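# Shelve the desk carton above its matching label

## Task

Take the carton that sits on the desk and set it into the row of cartons on the wall shelf, above the empty shelf label carrying its part number, so that the label is fully covered by it. It must stand upright, aligned with its neighbours, with its own label turned toward the room. Every other carton must stay where it was, and the low shelf must still be standing upright at the end. The robot must not tip over or finish leaning; either of these, or a fallen low shelf, means failure.

## Robot and tools

ROBOT. A Hello Robot Stretch 4, about 1.6 m tall: an omni-wheel base (rim within 0.23 m of its origin), a lift on a mast, one arm that telescopes forward, a three-axis wrist (yaw, pitch, roll) and a five-finger hand. Something may occasionally nudge a loose object.

FRAMES. Base frame: origin on the floor below the base centre, x forward, y left, z up, metres. hand_pose is reported in it, for a hand point 0.045 m in front of the palm; the printed value can be slightly off. Odometry frame: the base frame as it was at the start. base_odometry counts wheel turns only, so slip looks like travel; heading in rad, left positive, -3.142 to 3.142.

move. One action per call. Argument "base" is an object with a relative offset from where the base currently is: translate_m (straight, forward +, -2 to 2 m), strafe_m (sideways, left +, -2 to 2 m) or rotate_rad (on the spot, counter-clockwise +, -3.2 to 3.2 rad). translate_m and strafe_m may be combined into one straight diagonal drive; rotate_rad goes alone. "joints" is an object of absolute targets by name: lift_m 0 to 1.2 m; arm_m 0 to 0.55 m extension; wrist_yaw_rad -1.134 to 4.276 (0 straight ahead, + to the left, 3.14 folded back); wrist_pitch_rad -1.117 to 4.259 (0 level, 1.57 pointing down); wrist_roll_rad -1.117 to 4.259 (0 palm up, 1.57 palm to the robot's right, 3.14 palm down). Hand entries hand_little, hand_ring, hand_middle, hand_index, hand_thumb_bend, hand_thumb_turn run -1 (closed, or thumb turned in front of the palm) to +1 (open/straight, thumb beside the palm). hand_force_limit (-1 to 1, about 0 to 10 N at a fingertip, 15 N for thumb motors) and hand_speed (-0.96 to 1; full speed from +0.48) are settings. Out-of-range targets are clipped and reported. Optional: "pace" ("slow", "default", "fast", "max"), "speeds" (per-joint top speed for lift_m, arm_m and wrist joints), "contact_limits" (0 lightest to 1 hardest, default 0.5, for arm_m, lift_m, translate_m, strafe_m, rotate_rad, each only next to its own command; a base limit persists until the next base command). Alternatively send {"end_of_arm": "enable_torque"} by itself to re-power wrist motors that shut off. "cameras": list from head_camera, head_left_camera, head_right_camera, wrist_camera, or "all"; omitted gives all for an empty move, none otherwise. "blocking" false returns after about half a second while motion continues; a later move overrides only what it names. An empty move just reports state and images. An action runs at most about 14-15 s.

Other tools: wait(seconds 0-10, cameras) lets time pass and returns early once motions rest; stop brakes everything and also re-brakes slack wheels; zoom_image(camera, region [x0,y0,x1,y1] pixels, at most 504 per side) enlarges the newest image of that camera; show_instructions shows the reference pages; finished_scene ends irreversibly, and the result must hold without the robot.

RESULTS. base_status and joint_status: done, moving, off_target (resting short of target), or an uncommanded stop: contact_stop (held back; that motion goes slack), time_out, limit_stop_at_own_body, limit_stop_at_tilt (lean over 6 degrees; lift, arm, wheels go slack), torque_fault (wrist motor limp until enable_torque). After such a stop appears, the remaining move, wait and finished_scene calls in that reply are skipped. on_its_own lists what happened unasked. lidar_m: 12 distances in metres, sector 1 ahead, counter-clockwise in 30-degree steps; "-" means nothing seen or closer than 0.25 m. wrist_depth_mm: 7x7 grid of depths, 100-2000 mm. turned_by_wheels vs turned_by_imu differing by over ~0.1 rad in a move hints at a collision or slip. base_tilt in degrees. motor_effort in percent (peak in brackets); servo_current in mA for wrist servos. hand_stopped_by gives six words (little, ring, middle, index, thumb_bend, thumb_turn): moving, target, force, stalled or fault; <motor>_load_n is fingertip force, positive when pushed open; a grip loss shows as loads near 0.

HAND. Fingers reach about 0.06-0.07 m past the hand point; with the thumb turned in front, the hand wraps objects about 0.035-0.065 m thick, and thumb tip against index pad can pinch a light item up to ~0.08 m. A finger motor moves only when its target changes by 0.002 or more, stops at the target or at hand_force_limit, then locks. For a soft grip close at hand_speed -0.94 or slower. To squeeze more, raise the limit and send a more-closed target. The wrist camera sits behind the palm heel and can collide.

CAUTIONS. Self-collision stops occur with the hand over the base and lift_m below about 0.25 (0.45 pointing down), with pitch below -0.2 combined with roll outside -0.4 to 4, or yaw+pitch below about -1.1; when folded back (yaw above ~2.7, as at start) avoid tilting or rolling first. Carrying over 1 kg with arm_m above 0.2 while driving or turning can tip the robot, as can hard pushing with the hand high. Set the carton down gently, avoid dropping it even slightly, avoid knocking other cartons or the low shelf, and never ram fixed furniture. Lift base speed is reduced when the lift is high.

Each tool is called after "Request:" in YAML: its name, and indented under it one key for each argument.

Reference images:

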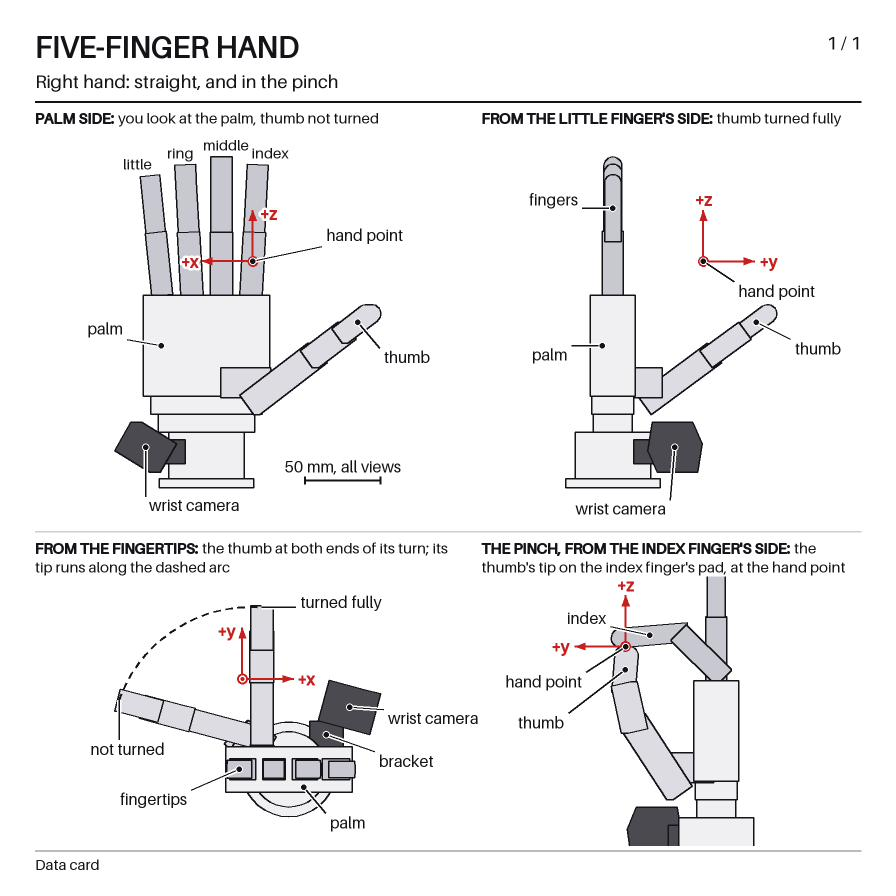

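## Session

Request:
move:

Scene clock: 0.00 s.
base_odometry: x=+0.000 y=+0.000 heading=+0.000
turned_by_wheels: +0.000
turned_by_imu: +0.000
base_tilt: forward=-1.2 right=+0.6
lidar_m: 2.63 2.90 1.99 1.79 1.85 2.20 3.17 2.41 3.02 2.32 2.73 3.21
base_status: not commanded
joint_positions: lift_m=+0.189 arm_m=+0.001 wrist_yaw_rad=+3.210 wrist_pitch_rad=+0.004 wrist_roll_rad=+0.000 hand_little=+1.000 hand_ring=+1.000 hand_middle=+1.000 hand_index=+1.000 hand_thumb_turn=+1.000 hand_thumb_bend=+1.000 hand_force_limit=+0.000 hand_speed=-0.800
joint_status: not commanded
measured_speeds: all 0
hand_stopped_by: target,target,target,target,target,target
little_load_n: 0.0
ring_load_n: 0.0
middle_load_n: 0.0
index_load_n: 0.0
thumb_bend_load_n: 0.0
thumb_turn_load_n: 0.0
motor_effort: lift_m=+21 arm_m=-5 wheel_0=+0 wheel_1=+0 wheel_2=-3
servo_current: wrist_yaw_rad=33 wrist_pitch_rad=39 wrist_roll_rad=52
hand_pose: x=-0.0578 y=+0.1029 z=+0.4265 quat_wxyz=(-0.516, -0.518, +0.484, +0.482) (m; base frame)
wrist_depth_mm: - 135 133 - - - - / - - 134 - - - - / - 110 135 258 - - - / - 122 167 - - - - / 149 229 - - - 1863 - / 197 1308 1537 125 - - - / 193 235 - - - - -
pictures: head_camera, head_left_camera, head_right_camera, wrist_camera

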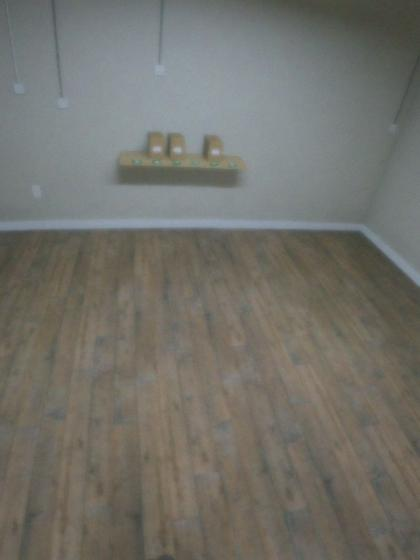

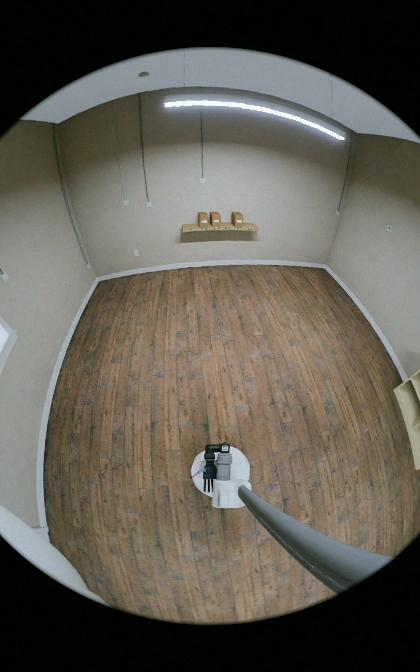

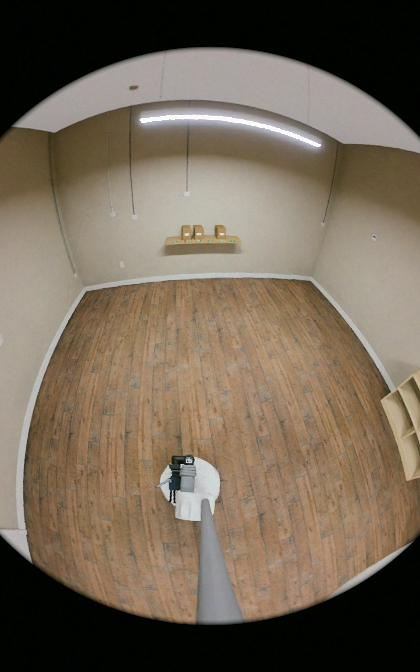

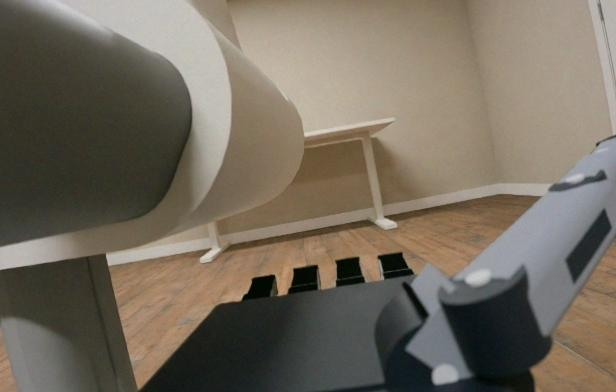

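Request:
zoom_image:
  camera: "head_camera"
  region: [100, 110, 260, 210]

Request:
move:
  base: {"rotate_rad": 3.1416}
  cameras: ["all"]

Scaled by 3.150 from the camera's image (finer frame: 600x800).

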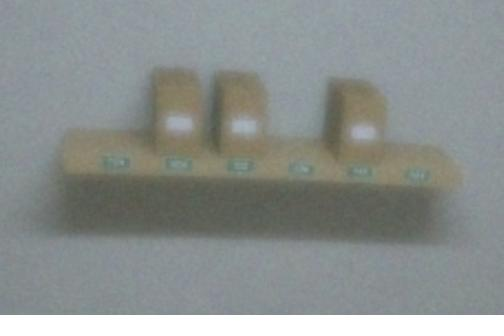

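Scene clock: 4.27 s.
move: done
base_odometry: x=+0.000 y=+0.000 heading=+3.141
turned_by_wheels: +3.141
turned_by_imu: +3.104
base_tilt: forward=-1.3 right=+0.7
lidar_m: 2.38 2.36 3.05 2.34 2.34 3.25 2.89 2.89 2.02 1.76 1.82 2.14
base_status: done
joint_positions: lift_m=+0.189 arm_m=+0.001 wrist_yaw_rad=+3.210 wrist_pitch_rad=+0.004 wrist_roll_rad=+0.000 hand_little=+1.000 hand_ring=+1.000 hand_middle=+1.000 hand_index=+1.000 hand_thumb_turn=+1.000 hand_thumb_bend=+1.000 hand_force_limit=+0.000 hand_speed=-0.800
joint_status: not commanded
measured_speeds: all 0
hand_stopped_by: target,target,target,target,target,target
little_load_n: 0.0
ring_load_n: 0.0
middle_load_n: 0.0
index_load_n: 0.0
thumb_bend_load_n: 0.0
thumb_turn_load_n: 0.0
motor_effort: lift_m=+21(22) arm_m=-5(5) wheel_0=-3(12) wheel_1=-6(13) wheel_2=-4(11)
servo_current: wrist_yaw_rad=46(65) wrist_pitch_rad=26(59) wrist_roll_rad=33(72)
hand_pose: x=-0.0578 y=+0.1029 z=+0.4265 quat_wxyz=(-0.516, -0.518, +0.484, +0.482)
wrist_depth_mm: - 135 134 - - - - / - 117 135 - - - - / - 110 138 - - - - / - 127 163 - - - - / 148 144 - - - 1863 - / 202 1430 1499 125 - - - / 195 246 - - - - -
pictures: head_camera, head_left_camera, head_right_camera, wrist_camera

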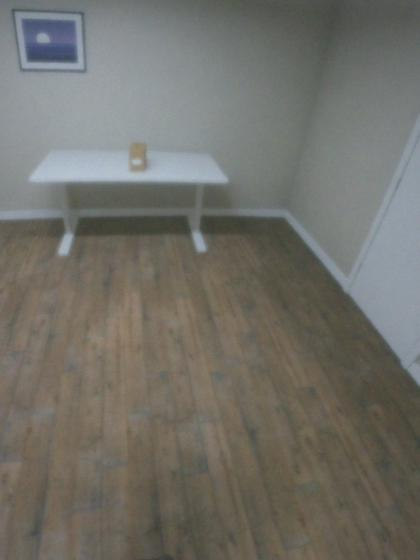

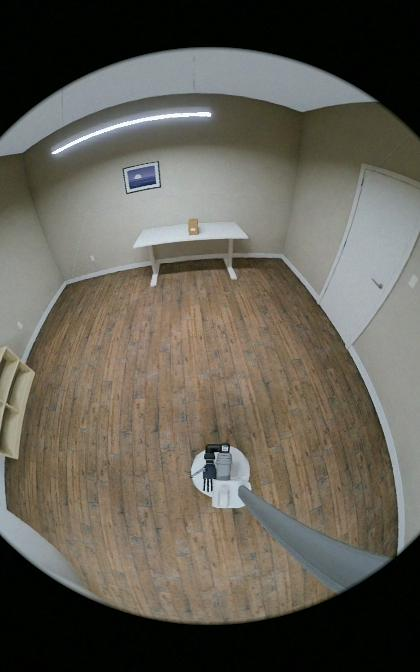

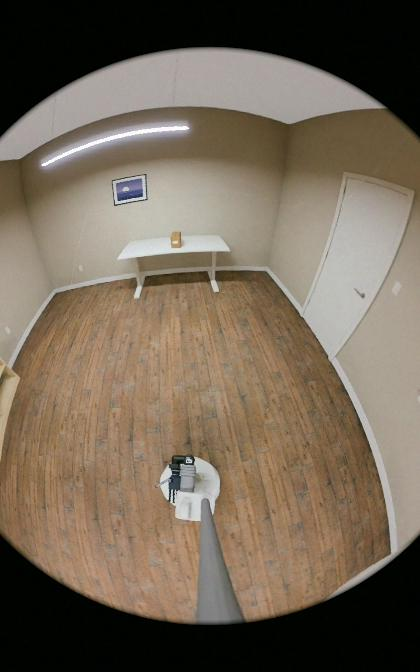

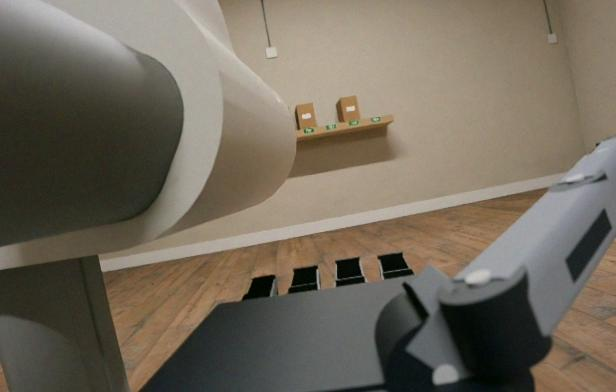

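Request:
zoom_image:
  camera: "head_camera"
  region: [20, 120, 240, 260]

Request:
move:
  base: {"translate_m": 1.2, "strafe_m": 0.3}
  joints: {"lift_m": 0.75}
  cameras: ["all"]

Scaled by 2.291 from the camera's image (finer frame: 600x800).

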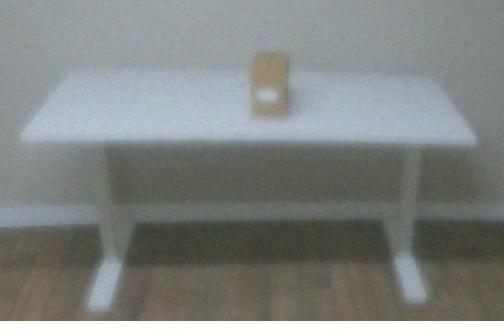

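Scene clock: 14.73 s.
move: done
base_odometry: x=-1.200 y=-0.299 heading=+3.141
turned_by_wheels: +0.001
turned_by_imu: +0.001
base_tilt: forward=-1.3 right=+0.6
lidar_m: 1.13 1.16 2.33 2.66 2.27 3.23 4.13 3.40 2.10 1.81 1.85 1.30
base_status: done
joint_positions: lift_m=+0.750 arm_m=+0.001 wrist_yaw_rad=+3.210 wrist_pitch_rad=+0.004 wrist_roll_rad=+0.000 hand_little=+1.000 hand_ring=+1.000 hand_middle=+1.000 hand_index=+1.000 hand_thumb_turn=+1.000 hand_thumb_bend=+1.000 hand_force_limit=+0.000 hand_speed=-0.800
joint_status: all done
measured_speeds: all 0
hand_stopped_by: target,target,target,target,target,target
little_load_n: 0.0
ring_load_n: 0.0
middle_load_n: 0.0
index_load_n: 0.0
thumb_bend_load_n: 0.0
thumb_turn_load_n: 0.0
motor_effort: lift_m=+23(30) arm_m=-5(5) wheel_0=+4(12) wheel_1=+6(13) wheel_2=-2(12)
servo_current: wrist_yaw_rad=46(72) wrist_pitch_rad=26(52) wrist_roll_rad=39(65)
hand_pose: x=-0.0578 y=+0.1029 z=+0.9873 quat_wxyz=(-0.516, -0.518, +0.484, +0.482)
wrist_depth_mm: - 136 134 - - - - / - 118 135 - - - - / - 110 138 - - - - / - 128 161 - - - - / 149 144 - - - - - / 202 - - 125 - - - / 195 234 - - - - -
pictures: head_camera, head_left_camera, head_right_camera, wrist_camera
wrist_camera: T_world_to_cam=[[-0.14054, 0.97715, -0.15947, 0.07862], [0.071, -0.15071, -0.98603, 0.97249], [-0.98753, -0.1499, -0.0482, 0.1586]] pos_world=[0.09863, 0.09351, 0.97908]

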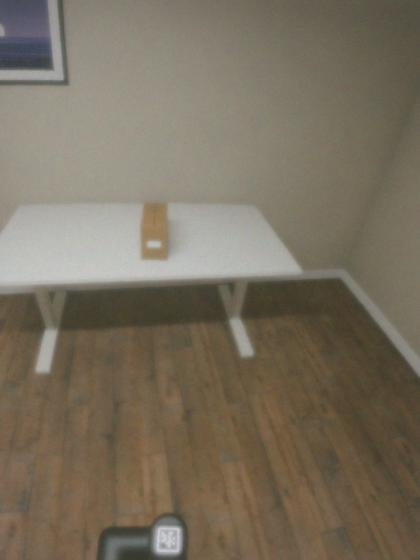

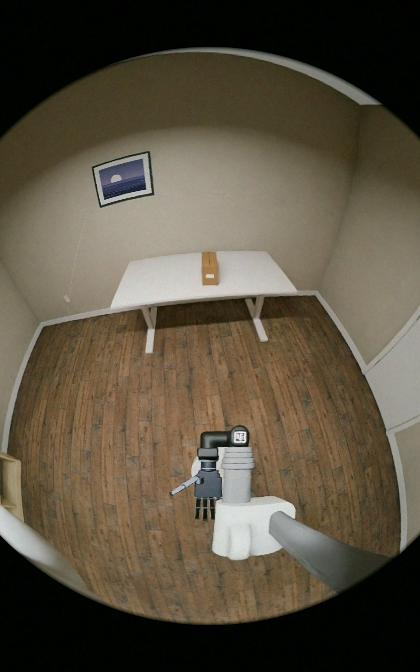

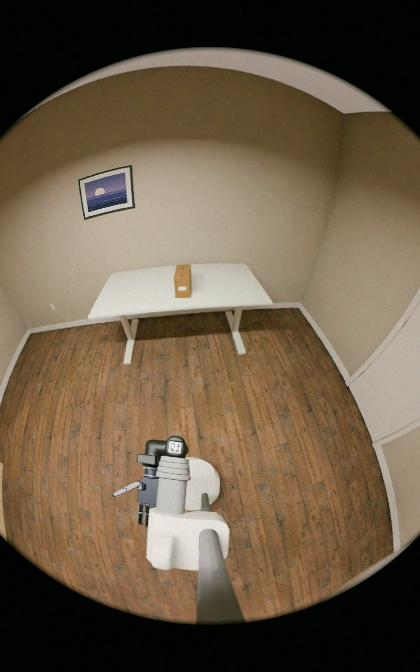

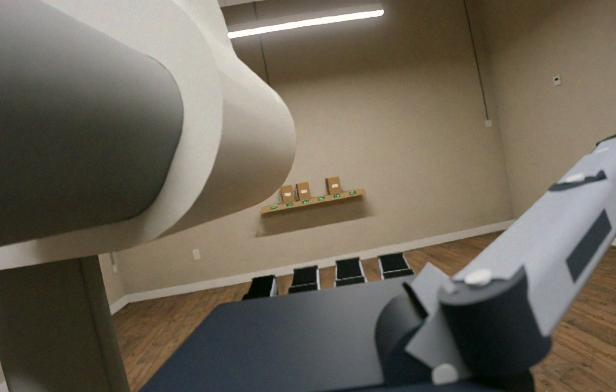

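Request:
zoom_image:
  camera: "head_camera"
  region: [100, 190, 220, 300]

Request:
zoom_image:
  camera: "wrist_camera"
  region: [240, 160, 380, 240]

Scaled by 4.200 from the camera's image (finer frame: 600x800).

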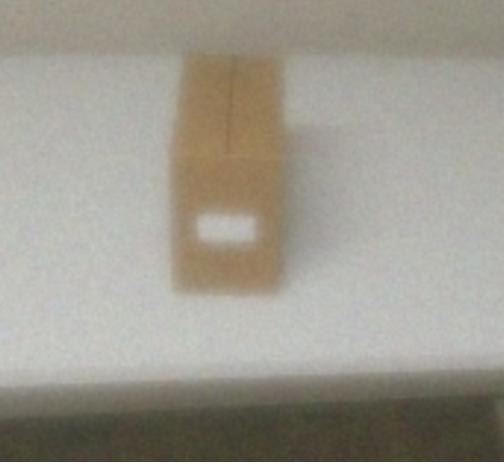

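Scaled by 3.600.

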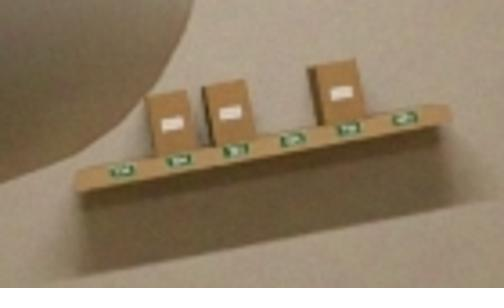

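Request:
move:
  joints: {"lift_m": 0.85, "wrist_yaw_rad": 0.0, "wrist_pitch_rad": 0.4, "wrist_roll_rad": 1.57}
  cameras: ["wrist_camera", "head_camera"]

Scene clock: 28.47 s.
move: done
base_odometry: x=-1.200 y=-0.299 heading=+3.141
turned_by_wheels: +0.000
turned_by_imu: +0.001
base_tilt: forward=-1.1 right=+0.6
lidar_m: 1.14 1.15 2.33 2.65 2.29 3.22 4.13 3.39 2.11 1.82 1.85 1.26
base_status: not commanded
joint_positions: lift_m=+0.850 arm_m=+0.001 wrist_yaw_rad=+0.002 wrist_pitch_rad=+0.401 wrist_roll_rad=+1.568 hand_little=+1.000 hand_ring=+1.000 hand_middle=+1.000 hand_index=+1.000 hand_thumb_turn=+1.000 hand_thumb_bend=+1.000 hand_force_limit=+0.000 hand_speed=-0.800
joint_status: all done
measured_speeds: all 0
hand_stopped_by: target,target,target,target,target,target
little_load_n: 0.0
ring_load_n: 0.0
middle_load_n: 0.0
index_load_n: 0.0
thumb_bend_load_n: 0.0
thumb_turn_load_n: 0.0
motor_effort: lift_m=+23(29) arm_m=-5(5) wheel_0=+4(4) wheel_1=+6(6) wheel_2=-1(2)
servo_current: wrist_yaw_rad=39(124) wrist_pitch_rad=46(59) wrist_roll_rad=39(111)
hand_pose: x=+0.3637 y=-0.1473 z=+0.9133 quat_wxyz=(+0.000, +0.834, +0.002, +0.552)
wrist_depth_mm: - - - - 1661 1182 976 / - - - - 1708 1205 1008 / - - - - 1756 1308 1025 / - - - - 1921 1336 - / - - - - 1661 1499 - / - - 128 123 - - - / - - - - - - -
pictures: head_camera, wrist_camera
wrist_camera: T_world_to_cam=[[-0.31643, 0.15565, -0.93576, 1.02253], [0.0052, 0.98672, 0.16237, -0.02549], [0.9486, 0.04651, -0.31303, 0.10043]] pos_world=[0.22842, -0.13868, 0.99242]

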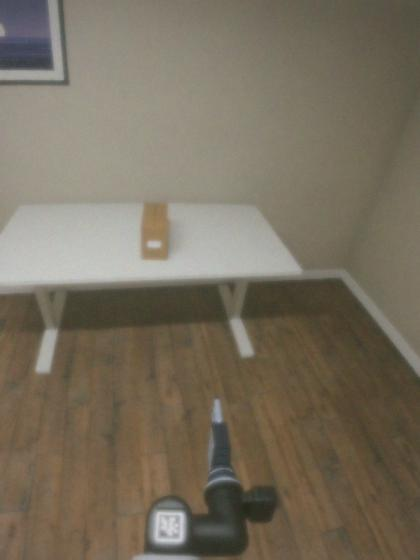

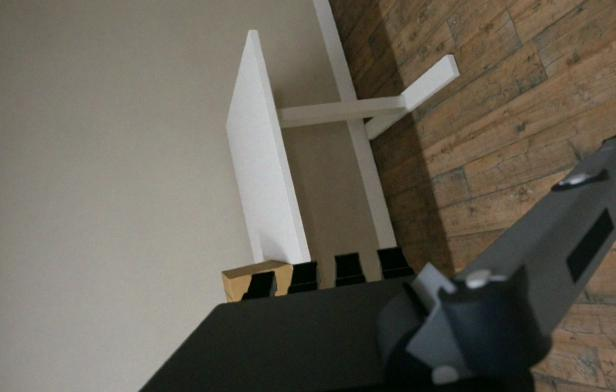

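Request:
move:
  base: {"translate_m": 0.5}
  joints: {"lift_m": 1.1, "wrist_pitch_rad": 0.9, "wrist_roll_rad": 0.0}
  cameras: ["all"]

Request:
zoom_image:
  camera: "head_camera"
  region: [60, 200, 260, 400]

Scene clock: 36.30 s.
move: done
base_odometry: x=-1.700 y=-0.300 heading=-3.141
turned_by_wheels: +0.001
turned_by_imu: -0.001
base_tilt: forward=-1.1 right=+0.7
lidar_m: 0.65 0.66 0.81 2.76 2.48 2.97 - 3.26 1.98 1.73 1.76 0.74
base_status: done
joint_positions: lift_m=+1.100 arm_m=+0.001 wrist_yaw_rad=+0.002 wrist_pitch_rad=+0.900 wrist_roll_rad=+0.002 hand_little=+1.000 hand_ring=+1.000 hand_middle=+1.000 hand_index=+1.000 hand_thumb_turn=+1.000 hand_thumb_bend=+1.000 hand_force_limit=+0.000 hand_speed=-0.800
joint_status: all done
measured_speeds: all 0
hand_stopped_by: target,target,target,target,target,target
little_load_n: 0.0
ring_load_n: 0.0
middle_load_n: 0.0
index_load_n: -0.5
thumb_bend_load_n: 0.0
thumb_turn_load_n: 0.0
motor_effort: lift_m=+24(33) arm_m=-5(5) wheel_0=+4(15) wheel_1=+4(13) wheel_2=-2(13)
servo_current: wrist_yaw_rad=65(78) wrist_pitch_rad=33(65) wrist_roll_rad=33(104)
hand_pose: x=+0.3563 y=-0.1181 z=+1.1419 quat_wxyz=(+0.232, +0.668, +0.668, +0.233)
wrist_depth_mm: - - 723 - - - - / - 654 654 - - - - / - - 723 - - 1618 1537 / - - - 1618 1499 1464 - / - 1537 1499 1430 1397 1336 - / 1464 1397 1397 123 - - - / 1336 1308 - - - - -
pictures: head_camera, head_left_camera, head_right_camera, wrist_camera
wrist_camera: T_world_to_cam=[[-0.07859, -0.98419, -0.1587, 0.12294], [-0.80785, 0.15615, -0.56833, 0.93463], [0.58413, 0.08354, -0.80735, 0.87622]] pos_world=[0.25287, -0.09814, 1.25811]

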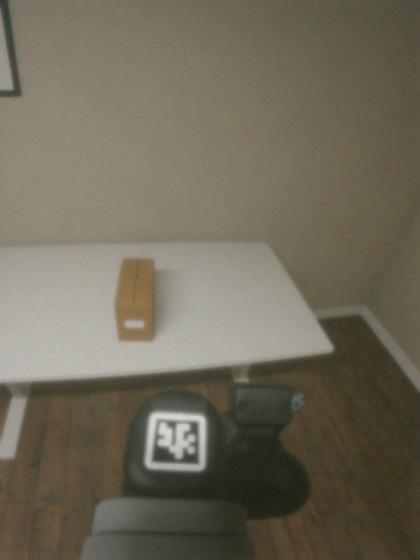

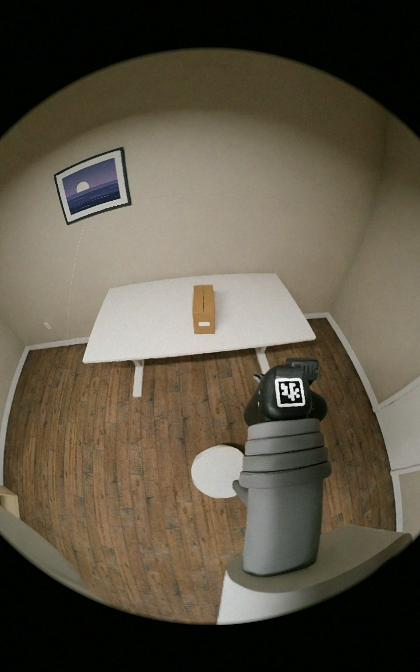

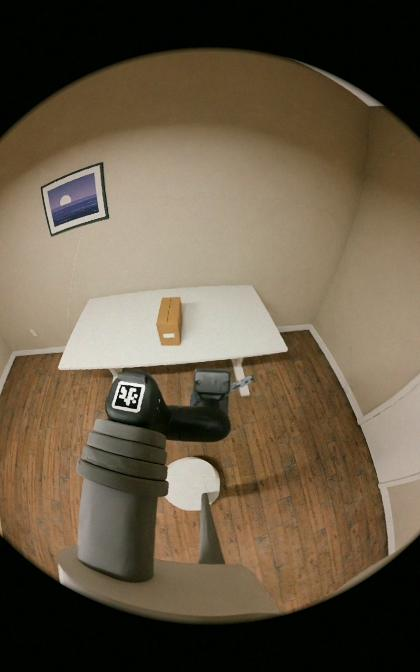

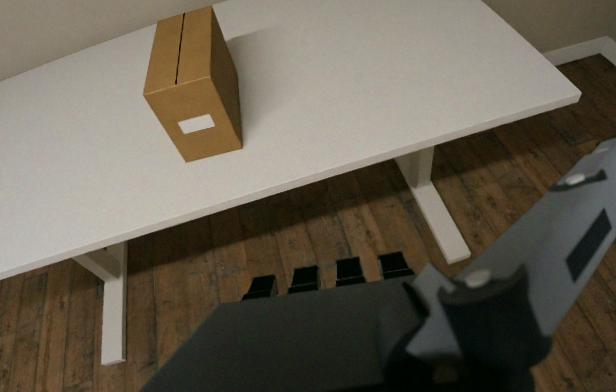

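Scaled by 2.520 from the camera's image (finer frame: 600x800).

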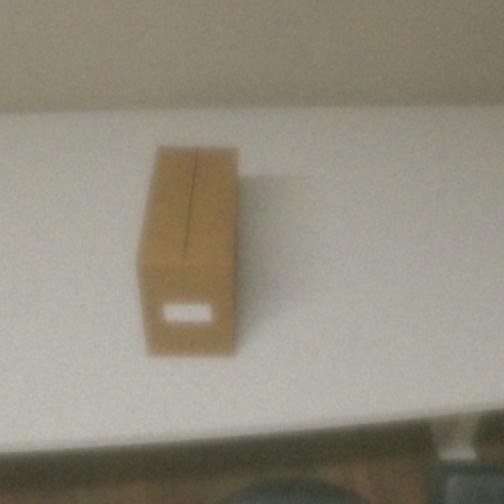

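Request:
zoom_image:
  camera: "wrist_camera"
  region: [120, 0, 280, 180]

Scaled by 2.800.

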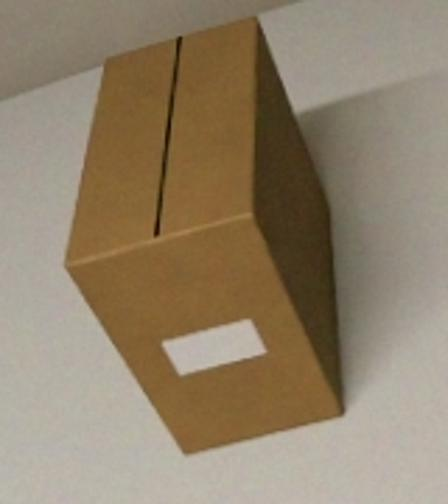

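Request:
move:
  base: {"rotate_rad": 0.09}
  joints: {"lift_m": 0.75, "wrist_pitch_rad": 0.45, "wrist_roll_rad": 0.0}

Request:
move:
  base: {"strafe_m": 0.15}
  cameras: ["wrist_camera", "head_camera", "head_left_camera"]

Request:
zoom_image:
  camera: "wrist_camera"
  region: [210, 20, 410, 180]

Scene clock: 67.90 s.
move: done
base_odometry: x=-1.700 y=-0.300 heading=-3.053
turned_by_wheels: +0.089
turned_by_imu: +0.087
base_tilt: forward=-1.2 right=+0.8
lidar_m: 0.65 0.66 0.86 2.77 2.47 3.58 - 2.83 1.89 1.74 1.80 0.72
base_status: done
joint_positions: lift_m=+0.750 arm_m=+0.001 wrist_yaw_rad=+0.001 wrist_pitch_rad=+0.460 wrist_roll_rad=+0.002 hand_little=+1.000 hand_ring=+1.000 hand_middle=+1.000 hand_index=+1.000 hand_thumb_turn=+1.000 hand_thumb_bend=+1.000 hand_force_limit=+0.000 hand_speed=-0.800
joint_status: all done
measured_speeds: all 0
hand_stopped_by: target,target,target,target,target,target
little_load_n: 0.0
ring_load_n: 0.0
middle_load_n: 0.0
index_load_n: 0.0
thumb_bend_load_n: 0.0
thumb_turn_load_n: 0.0
motor_effort: lift_m=+18(25) arm_m=-5(5) wheel_0=-3(8) wheel_1=-6(9) wheel_2=-4(9)
servo_current: wrist_yaw_rad=13(65) wrist_pitch_rad=46(195) wrist_roll_rad=39(78)
hand_pose: x=+0.3967 y=-0.1181 z=+0.8839 quat_wxyz=(+0.372, +0.601, +0.601, +0.373)
wrist_depth_mm: - - 574 - - - - / - - 535 - - - - / - - 569 - - - - / - - - - - - - / - - - 1499 1430 - - / 1098 1430 1430 125 - - - / 1281 1229 - - - - -
pictures: none

Scene clock: 69.63 s.
move: done
base_odometry: x=-1.686 y=-0.449 heading=-3.052
turned_by_wheels: +0.000
turned_by_imu: +0.001
base_tilt: forward=-1.1 right=+0.7
lidar_m: 0.63 0.66 0.84 2.62 2.32 2.93 - 3.08 2.04 1.88 1.05 0.70
base_status: done
joint_positions: lift_m=+0.750 arm_m=+0.001 wrist_yaw_rad=+0.001 wrist_pitch_rad=+0.460 wrist_roll_rad=+0.002 hand_little=+1.000 hand_ring=+1.000 hand_middle=+1.000 hand_index=+1.000 hand_thumb_turn=+1.000 hand_thumb_bend=+1.000 hand_force_limit=+0.000 hand_speed=-0.800
joint_status: not commanded
measured_speeds: all 0
hand_stopped_by: target,target,target,target,target,target
little_load_n: 0.0
ring_load_n: 0.0
middle_load_n: 0.0
index_load_n: 0.0
thumb_bend_load_n: 0.0
thumb_turn_load_n: 0.0
motor_effort: lift_m=+18(19) arm_m=-5(5) wheel_0=-3(14) wheel_1=+5(14) wheel_2=+0(3)
servo_current: wrist_yaw_rad=33(72) wrist_pitch_rad=33(59) wrist_roll_rad=39(59)
hand_pose: x=+0.3967 y=-0.1181 z=+0.8839 quat_wxyz=(+0.372, +0.601, +0.601, +0.373)
wrist_depth_mm: - - - 504 - - - / - - - 525 - - - / - - - 564 - - - / - - - - - - - / - - - 1499 1430 1430 - / 1464 1336 1397 125 - - - / 1336 1205 - - - - -
pictures: head_camera, head_left_camera, wrist_camera
wrist_camera: T_world_to_cam=[[-0.00385, -0.98408, -0.17767, 0.07222], [-0.48876, 0.15686, -0.8582, 0.9504], [0.87241, 0.08354, -0.48159, 0.24219]] pos_world=[0.25351, -0.09824, 0.9451]

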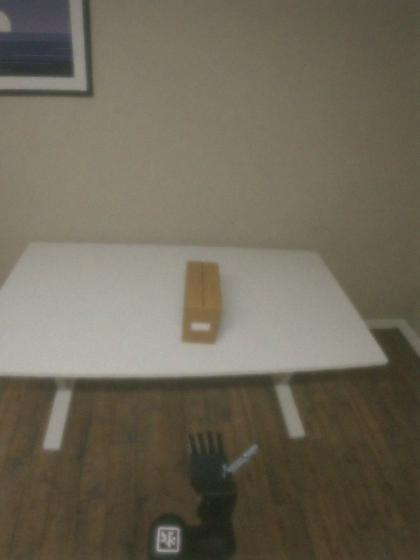

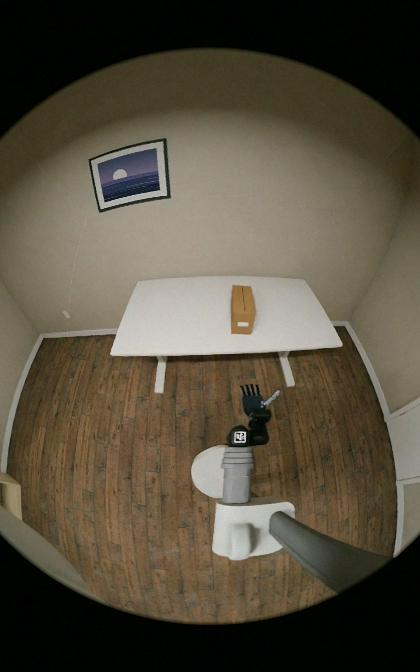

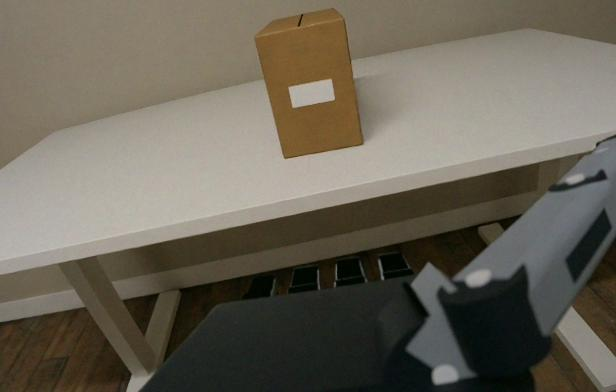

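Scaled by 2.520.

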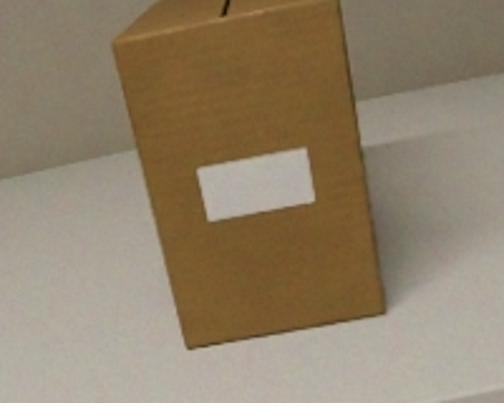

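Request:
move:
  joints: {"arm_m": 0.2}
  cameras: ["wrist_camera", "head_camera"]

Request:
zoom_image:
  camera: "wrist_camera"
  region: [230, 20, 410, 180]

Scene clock: 73.73 s.
move: done
base_odometry: x=-1.686 y=-0.449 heading=-3.052
turned_by_wheels: +0.000
turned_by_imu: +0.000
base_tilt: forward=-1.2 right=+0.6
lidar_m: 0.63 0.65 0.86 2.61 2.33 2.93 - 3.06 2.05 1.89 1.03 0.71
base_status: not commanded
joint_positions: lift_m=+0.750 arm_m=+0.200 wrist_yaw_rad=+0.001 wrist_pitch_rad=+0.460 wrist_roll_rad=+0.002 hand_little=+1.000 hand_ring=+1.000 hand_middle=+1.000 hand_index=+1.000 hand_thumb_turn=+1.000 hand_thumb_bend=+1.000 hand_force_limit=+0.000 hand_speed=-0.800
joint_status: all done
measured_speeds: all 0
hand_stopped_by: target,target,target,target,target,target
little_load_n: 0.0
ring_load_n: 0.0
middle_load_n: 0.0
index_load_n: 0.0
thumb_bend_load_n: 0.0
thumb_turn_load_n: 0.0
motor_effort: lift_m=+19(19) arm_m=+7(10) wheel_0=-3(3) wheel_1=+5(5) wheel_2=+0(0)
servo_current: wrist_yaw_rad=39(65) wrist_pitch_rad=33(65) wrist_roll_rad=59(59)
hand_pose: x=+0.5959 y=-0.1181 z=+0.8840 quat_wxyz=(+0.372, +0.601, +0.601, +0.373)
wrist_depth_mm: - - - 359 - - - / - - 330 329 - - - / - - 355 355 355 - - / - - - 384 387 - - / - - - - - - - / - - 128 123 - - - / - - - - - - -
pictures: head_camera, wrist_camera
wrist_camera: T_world_to_cam=[[-0.00383, -0.98408, -0.17768, 0.07298], [-0.48869, 0.15687, -0.85824, 1.04781], [0.87245, 0.08354, -0.48151, 0.06822]] pos_world=[0.45281, -0.09824, 0.9451]

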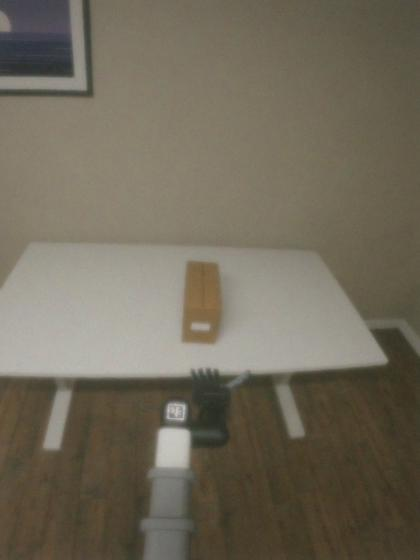

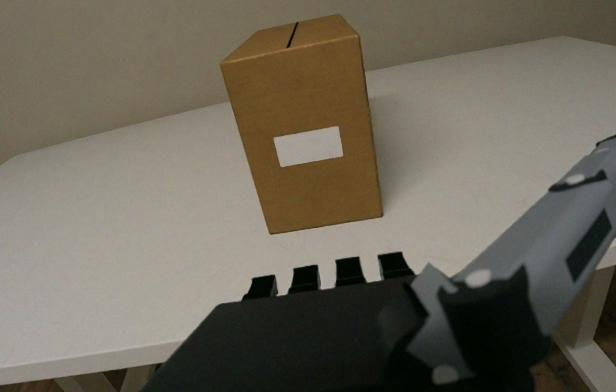

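Scaled by 2.800.

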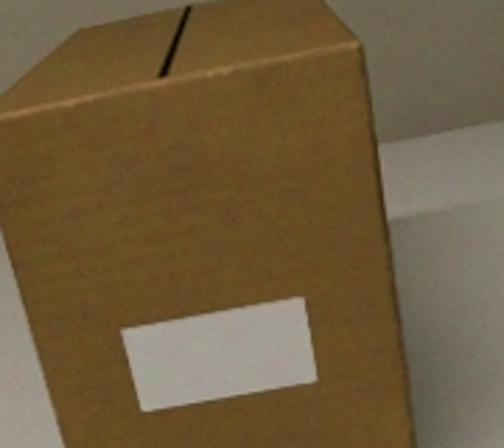

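Request:
move:
  joints: {"lift_m": 1.1, "arm_m": 0.1, "wrist_pitch_rad": 1.57, "wrist_roll_rad": 3.14}

Request:
move:
  base: {"translate_m": 0.3}
  cameras: ["all"]

Scene clock: 242.23 s.
move: done
base_odometry: x=-1.686 y=-0.449 heading=-3.052
turned_by_wheels: +0.000
turned_by_imu: +0.000
base_tilt: forward=-1.1 right=+0.6
lidar_m: 0.64 0.66 0.87 2.61 2.33 2.92 - 3.08 2.04 1.89 1.03 0.71
base_status: not commanded
joint_positions: lift_m=+1.100 arm_m=+0.100 wrist_yaw_rad=+0.001 wrist_pitch_rad=+1.567 wrist_roll_rad=+3.138 hand_little=+1.000 hand_ring=+1.000 hand_middle=+1.000 hand_index=+1.000 hand_thumb_turn=+1.000 hand_thumb_bend=+1.000 hand_force_limit=+0.000 hand_speed=-0.800
joint_status: all done
measured_speeds: all 0
hand_stopped_by: target,target,target,target,target,target
little_load_n: 0.0
ring_load_n: 0.0
middle_load_n: 0.0
index_load_n: 0.0
thumb_bend_load_n: 0.0
thumb_turn_load_n: 0.0
motor_effort: lift_m=+24(32) arm_m=-7(10) wheel_0=-3(4) wheel_1=+5(5) wheel_2=+0(0)
servo_current: wrist_yaw_rad=46(72) wrist_pitch_rad=26(65) wrist_roll_rad=33(111)
hand_pose: x=+0.2116 y=-0.0569 z=+1.0564 quat_wxyz=(-0.001, +0.709, -0.705, +0.001)
wrist_depth_mm: 1255 1229 1205 976 976 1138 1138 / 1255 1229 1229 991 976 1182 1182 / 1281 1255 1205 1025 1182 1160 1160 / 1308 1255 1255 1229 1205 1182 - / 1336 1281 1255 1255 1229 1205 - / 1336 1281 1281 123 - - - / 1336 1308 - - - - -
pictures: none

Scene clock: 244.70 s.
move: done
base_odometry: x=-1.985 y=-0.476 heading=-3.052
turned_by_wheels: +0.001
turned_by_imu: +0.000
base_tilt: forward=-1.1 right=+0.8
lidar_m: 0.35 0.35 0.48 2.66 2.49 2.97 - 3.01 2.02 1.87 0.59 0.38
base_status: done
joint_positions: lift_m=+1.100 arm_m=+0.100 wrist_yaw_rad=+0.001 wrist_pitch_rad=+1.567 wrist_roll_rad=+3.138 hand_little=+1.000 hand_ring=+1.000 hand_middle=+1.000 hand_index=+1.000 hand_thumb_turn=+1.000 hand_thumb_bend=+1.000 hand_force_limit=+0.000 hand_speed=-0.800
joint_status: not commanded
measured_speeds: all 0
hand_stopped_by: target,target,target,target,target,target
little_load_n: 0.0
ring_load_n: 0.0
middle_load_n: 0.0
index_load_n: 0.0
thumb_bend_load_n: 0.0
thumb_turn_load_n: 0.0
motor_effort: lift_m=+23(24) arm_m=-7(7) wheel_0=+4(14) wheel_1=+5(12) wheel_2=-2(13)
servo_current: wrist_yaw_rad=59(65) wrist_pitch_rad=20(52) wrist_roll_rad=52(59)
hand_pose: x=+0.2116 y=-0.0569 z=+1.0564 quat_wxyz=(-0.001, +0.709, -0.705, +0.001)
wrist_depth_mm: 1255 1229 1205 976 960 1138 1138 / 1255 1255 1229 976 976 1182 1138 / 1255 1255 1255 1205 1182 1182 1160 / 1308 1281 1255 1229 1205 1182 - / 1281 1281 1255 1255 1229 1229 - / 1308 1308 1255 123 - - - / - - - - - - -
pictures: head_camera, head_left_camera, head_right_camera, wrist_camera
wrist_camera: T_world_to_cam=[[0.1545, 0.98522, -0.07395, 0.13142], [0.98683, -0.15026, 0.05992, -0.30129], [0.04792, -0.08223, -0.99546, 1.18942]] pos_world=[0.22002, -0.07694, 1.21179]

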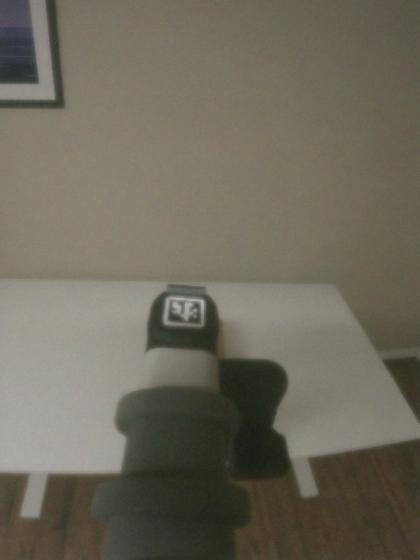

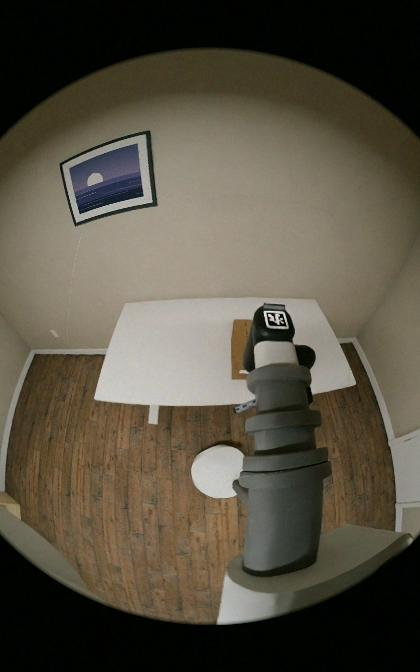

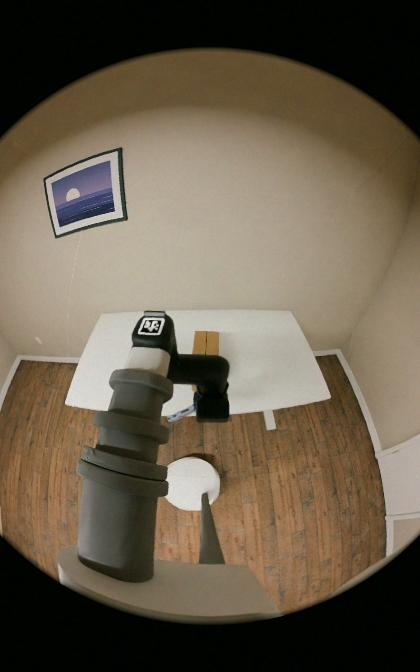

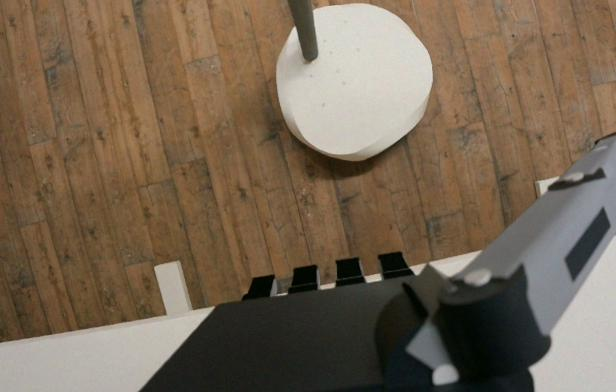

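Request:
move:
  base: {"translate_m": 0.24}
  pace: "slow"

Request:
move:
  joints: {"arm_m": 0.55}

Request:
move:
  joints: {"wrist_pitch_rad": 2.1, "lift_m": 0.95}
  cameras: ["all"]

Scene clock: 258.87 s.
move: done
base_odometry: x=-2.224 y=-0.497 heading=-3.051
turned_by_wheels: +0.000
turned_by_imu: +0.000
base_tilt: forward=-1.1 right=+0.7
lidar_m: 0.25 0.25 0.25 0.38 2.59 3.10 - 2.98 1.99 0.81 0.26 0.25
base_status: done
joint_positions: lift_m=+1.100 arm_m=+0.100 wrist_yaw_rad=+0.001 wrist_pitch_rad=+1.567 wrist_roll_rad=+3.138 hand_little=+1.000 hand_ring=+1.000 hand_middle=+1.000 hand_index=+1.000 hand_thumb_turn=+1.000 hand_thumb_bend=+1.000 hand_force_limit=+0.000 hand_speed=-0.800
joint_status: not commanded
measured_speeds: all 0
hand_stopped_by: target,target,target,target,target,target
little_load_n: 0.0
ring_load_n: 0.0
middle_load_n: 0.0
index_load_n: 0.0
thumb_bend_load_n: 0.0
thumb_turn_load_n: 0.0
motor_effort: lift_m=+24(24) arm_m=-7(7) wheel_0=+4(11) wheel_1=+6(10) wheel_2=-4(10)
servo_current: wrist_yaw_rad=59(72) wrist_pitch_rad=33(52) wrist_roll_rad=46(72)
hand_pose: x=+0.2116 y=-0.0569 z=+1.0564 quat_wxyz=(-0.001, +0.709, -0.705, +0.001)
wrist_depth_mm: 1255 1205 1205 960 976 1182 1138 / 1255 1255 1205 991 976 - - / 1255 1229 1229 - - - - / - - - 324 309 - - / - - - 314 309 - - / - - 127 123 - - - / - - - - - - -
pictures: none

Scene clock: 261.27 s.
move: done
base_odometry: x=-2.224 y=-0.497 heading=-3.051
turned_by_wheels: +0.000
turned_by_imu: +0.000
base_tilt: forward=-1.1 right=+0.6
lidar_m: 0.25 0.25 0.25 0.38 2.56 3.09 - 2.99 1.98 0.83 0.25 0.25
base_status: not commanded
joint_positions: lift_m=+1.100 arm_m=+0.550 wrist_yaw_rad=+0.001 wrist_pitch_rad=+1.568 wrist_roll_rad=+3.138 hand_little=+1.000 hand_ring=+1.000 hand_middle=+1.000 hand_index=+1.000 hand_thumb_turn=+1.000 hand_thumb_bend=+1.000 hand_force_limit=+0.000 hand_speed=-0.800
joint_status: all done
measured_speeds: all 0
hand_stopped_by: target,target,target,target,target,target
little_load_n: 0.0
ring_load_n: 0.0
middle_load_n: 0.0
index_load_n: 0.0
thumb_bend_load_n: 0.0
thumb_turn_load_n: 0.0
motor_effort: lift_m=+24(24) arm_m=+7(10) wheel_0=+4(5) wheel_1=+6(6) wheel_2=-4(4)
servo_current: wrist_yaw_rad=39(85) wrist_pitch_rad=33(52) wrist_roll_rad=52(65)
hand_pose: x=+0.6611 y=-0.0569 z=+1.0564 quat_wxyz=(-0.001, +0.709, -0.705, +0.001)
wrist_depth_mm: - - - 424 - - - / - - - - - - - / - - - - - - - / - - - - - - - / - - - - - - - / - - 127 123 - - - / - - - - - - -
pictures: none

Scene clock: 262.97 s.
move: done
base_odometry: x=-2.224 y=-0.497 heading=-3.051
turned_by_wheels: +0.000
turned_by_imu: +0.000
base_tilt: forward=-1.1 right=+0.6
lidar_m: 0.25 0.25 0.25 0.38 2.60 3.08 - 2.97 1.96 0.84 0.25 0.25
base_status: not commanded
joint_positions: lift_m=+0.950 arm_m=+0.550 wrist_yaw_rad=+0.001 wrist_pitch_rad=+2.093 wrist_roll_rad=+3.138 hand_little=+1.000 hand_ring=+1.000 hand_middle=+1.000 hand_index=+1.000 hand_thumb_turn=+1.000 hand_thumb_bend=+1.000 hand_force_limit=+0.000 hand_speed=-0.800
joint_status: all done
measured_speeds: all 0
hand_stopped_by: target,target,target,target,target,target
little_load_n: 0.0
ring_load_n: 0.0
middle_load_n: 0.0
index_load_n: 0.0
thumb_bend_load_n: 0.0
thumb_turn_load_n: 0.0
motor_effort: lift_m=+18(23) arm_m=+7(7) wheel_0=+4(5) wheel_1=+6(6) wheel_2=-4(4)
servo_current: wrist_yaw_rad=33(65) wrist_pitch_rad=26(130) wrist_roll_rad=33(65)
hand_pose: x=+0.5580 y=-0.0570 z=+0.9666 quat_wxyz=(+0.182, +0.685, -0.681, -0.183)
wrist_depth_mm: 1863 1756 1661 271 262 - - / 1756 - - 252 240 - - / - - - 244 257 - - / - - - 314 330 - - / - - - - - - - / - - 128 123 - - - / - - - - - - -
pictures: head_camera, head_left_camera, head_right_camera, wrist_camera
wrist_camera: T_world_to_cam=[[0.09645, 0.98514, -0.1421, 0.16961], [0.88372, -0.15044, -0.44317, -0.09393], [-0.45797, -0.08283, -0.8851, 1.25898]] pos_world=[0.64322, -0.07694, 1.0968]

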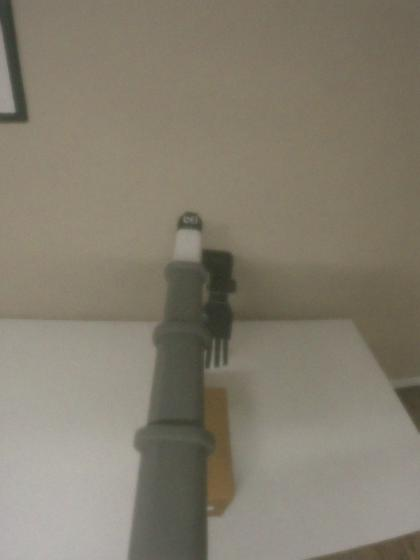

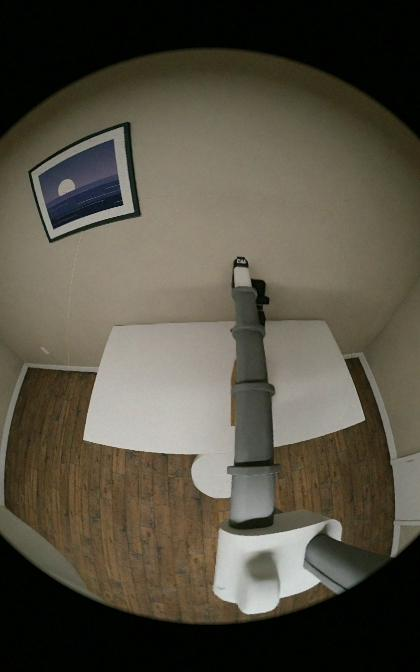

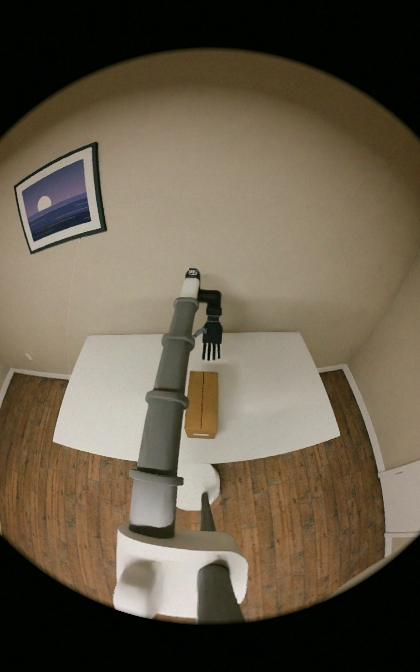

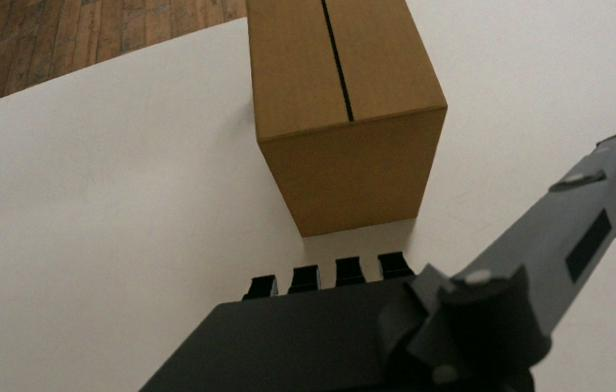

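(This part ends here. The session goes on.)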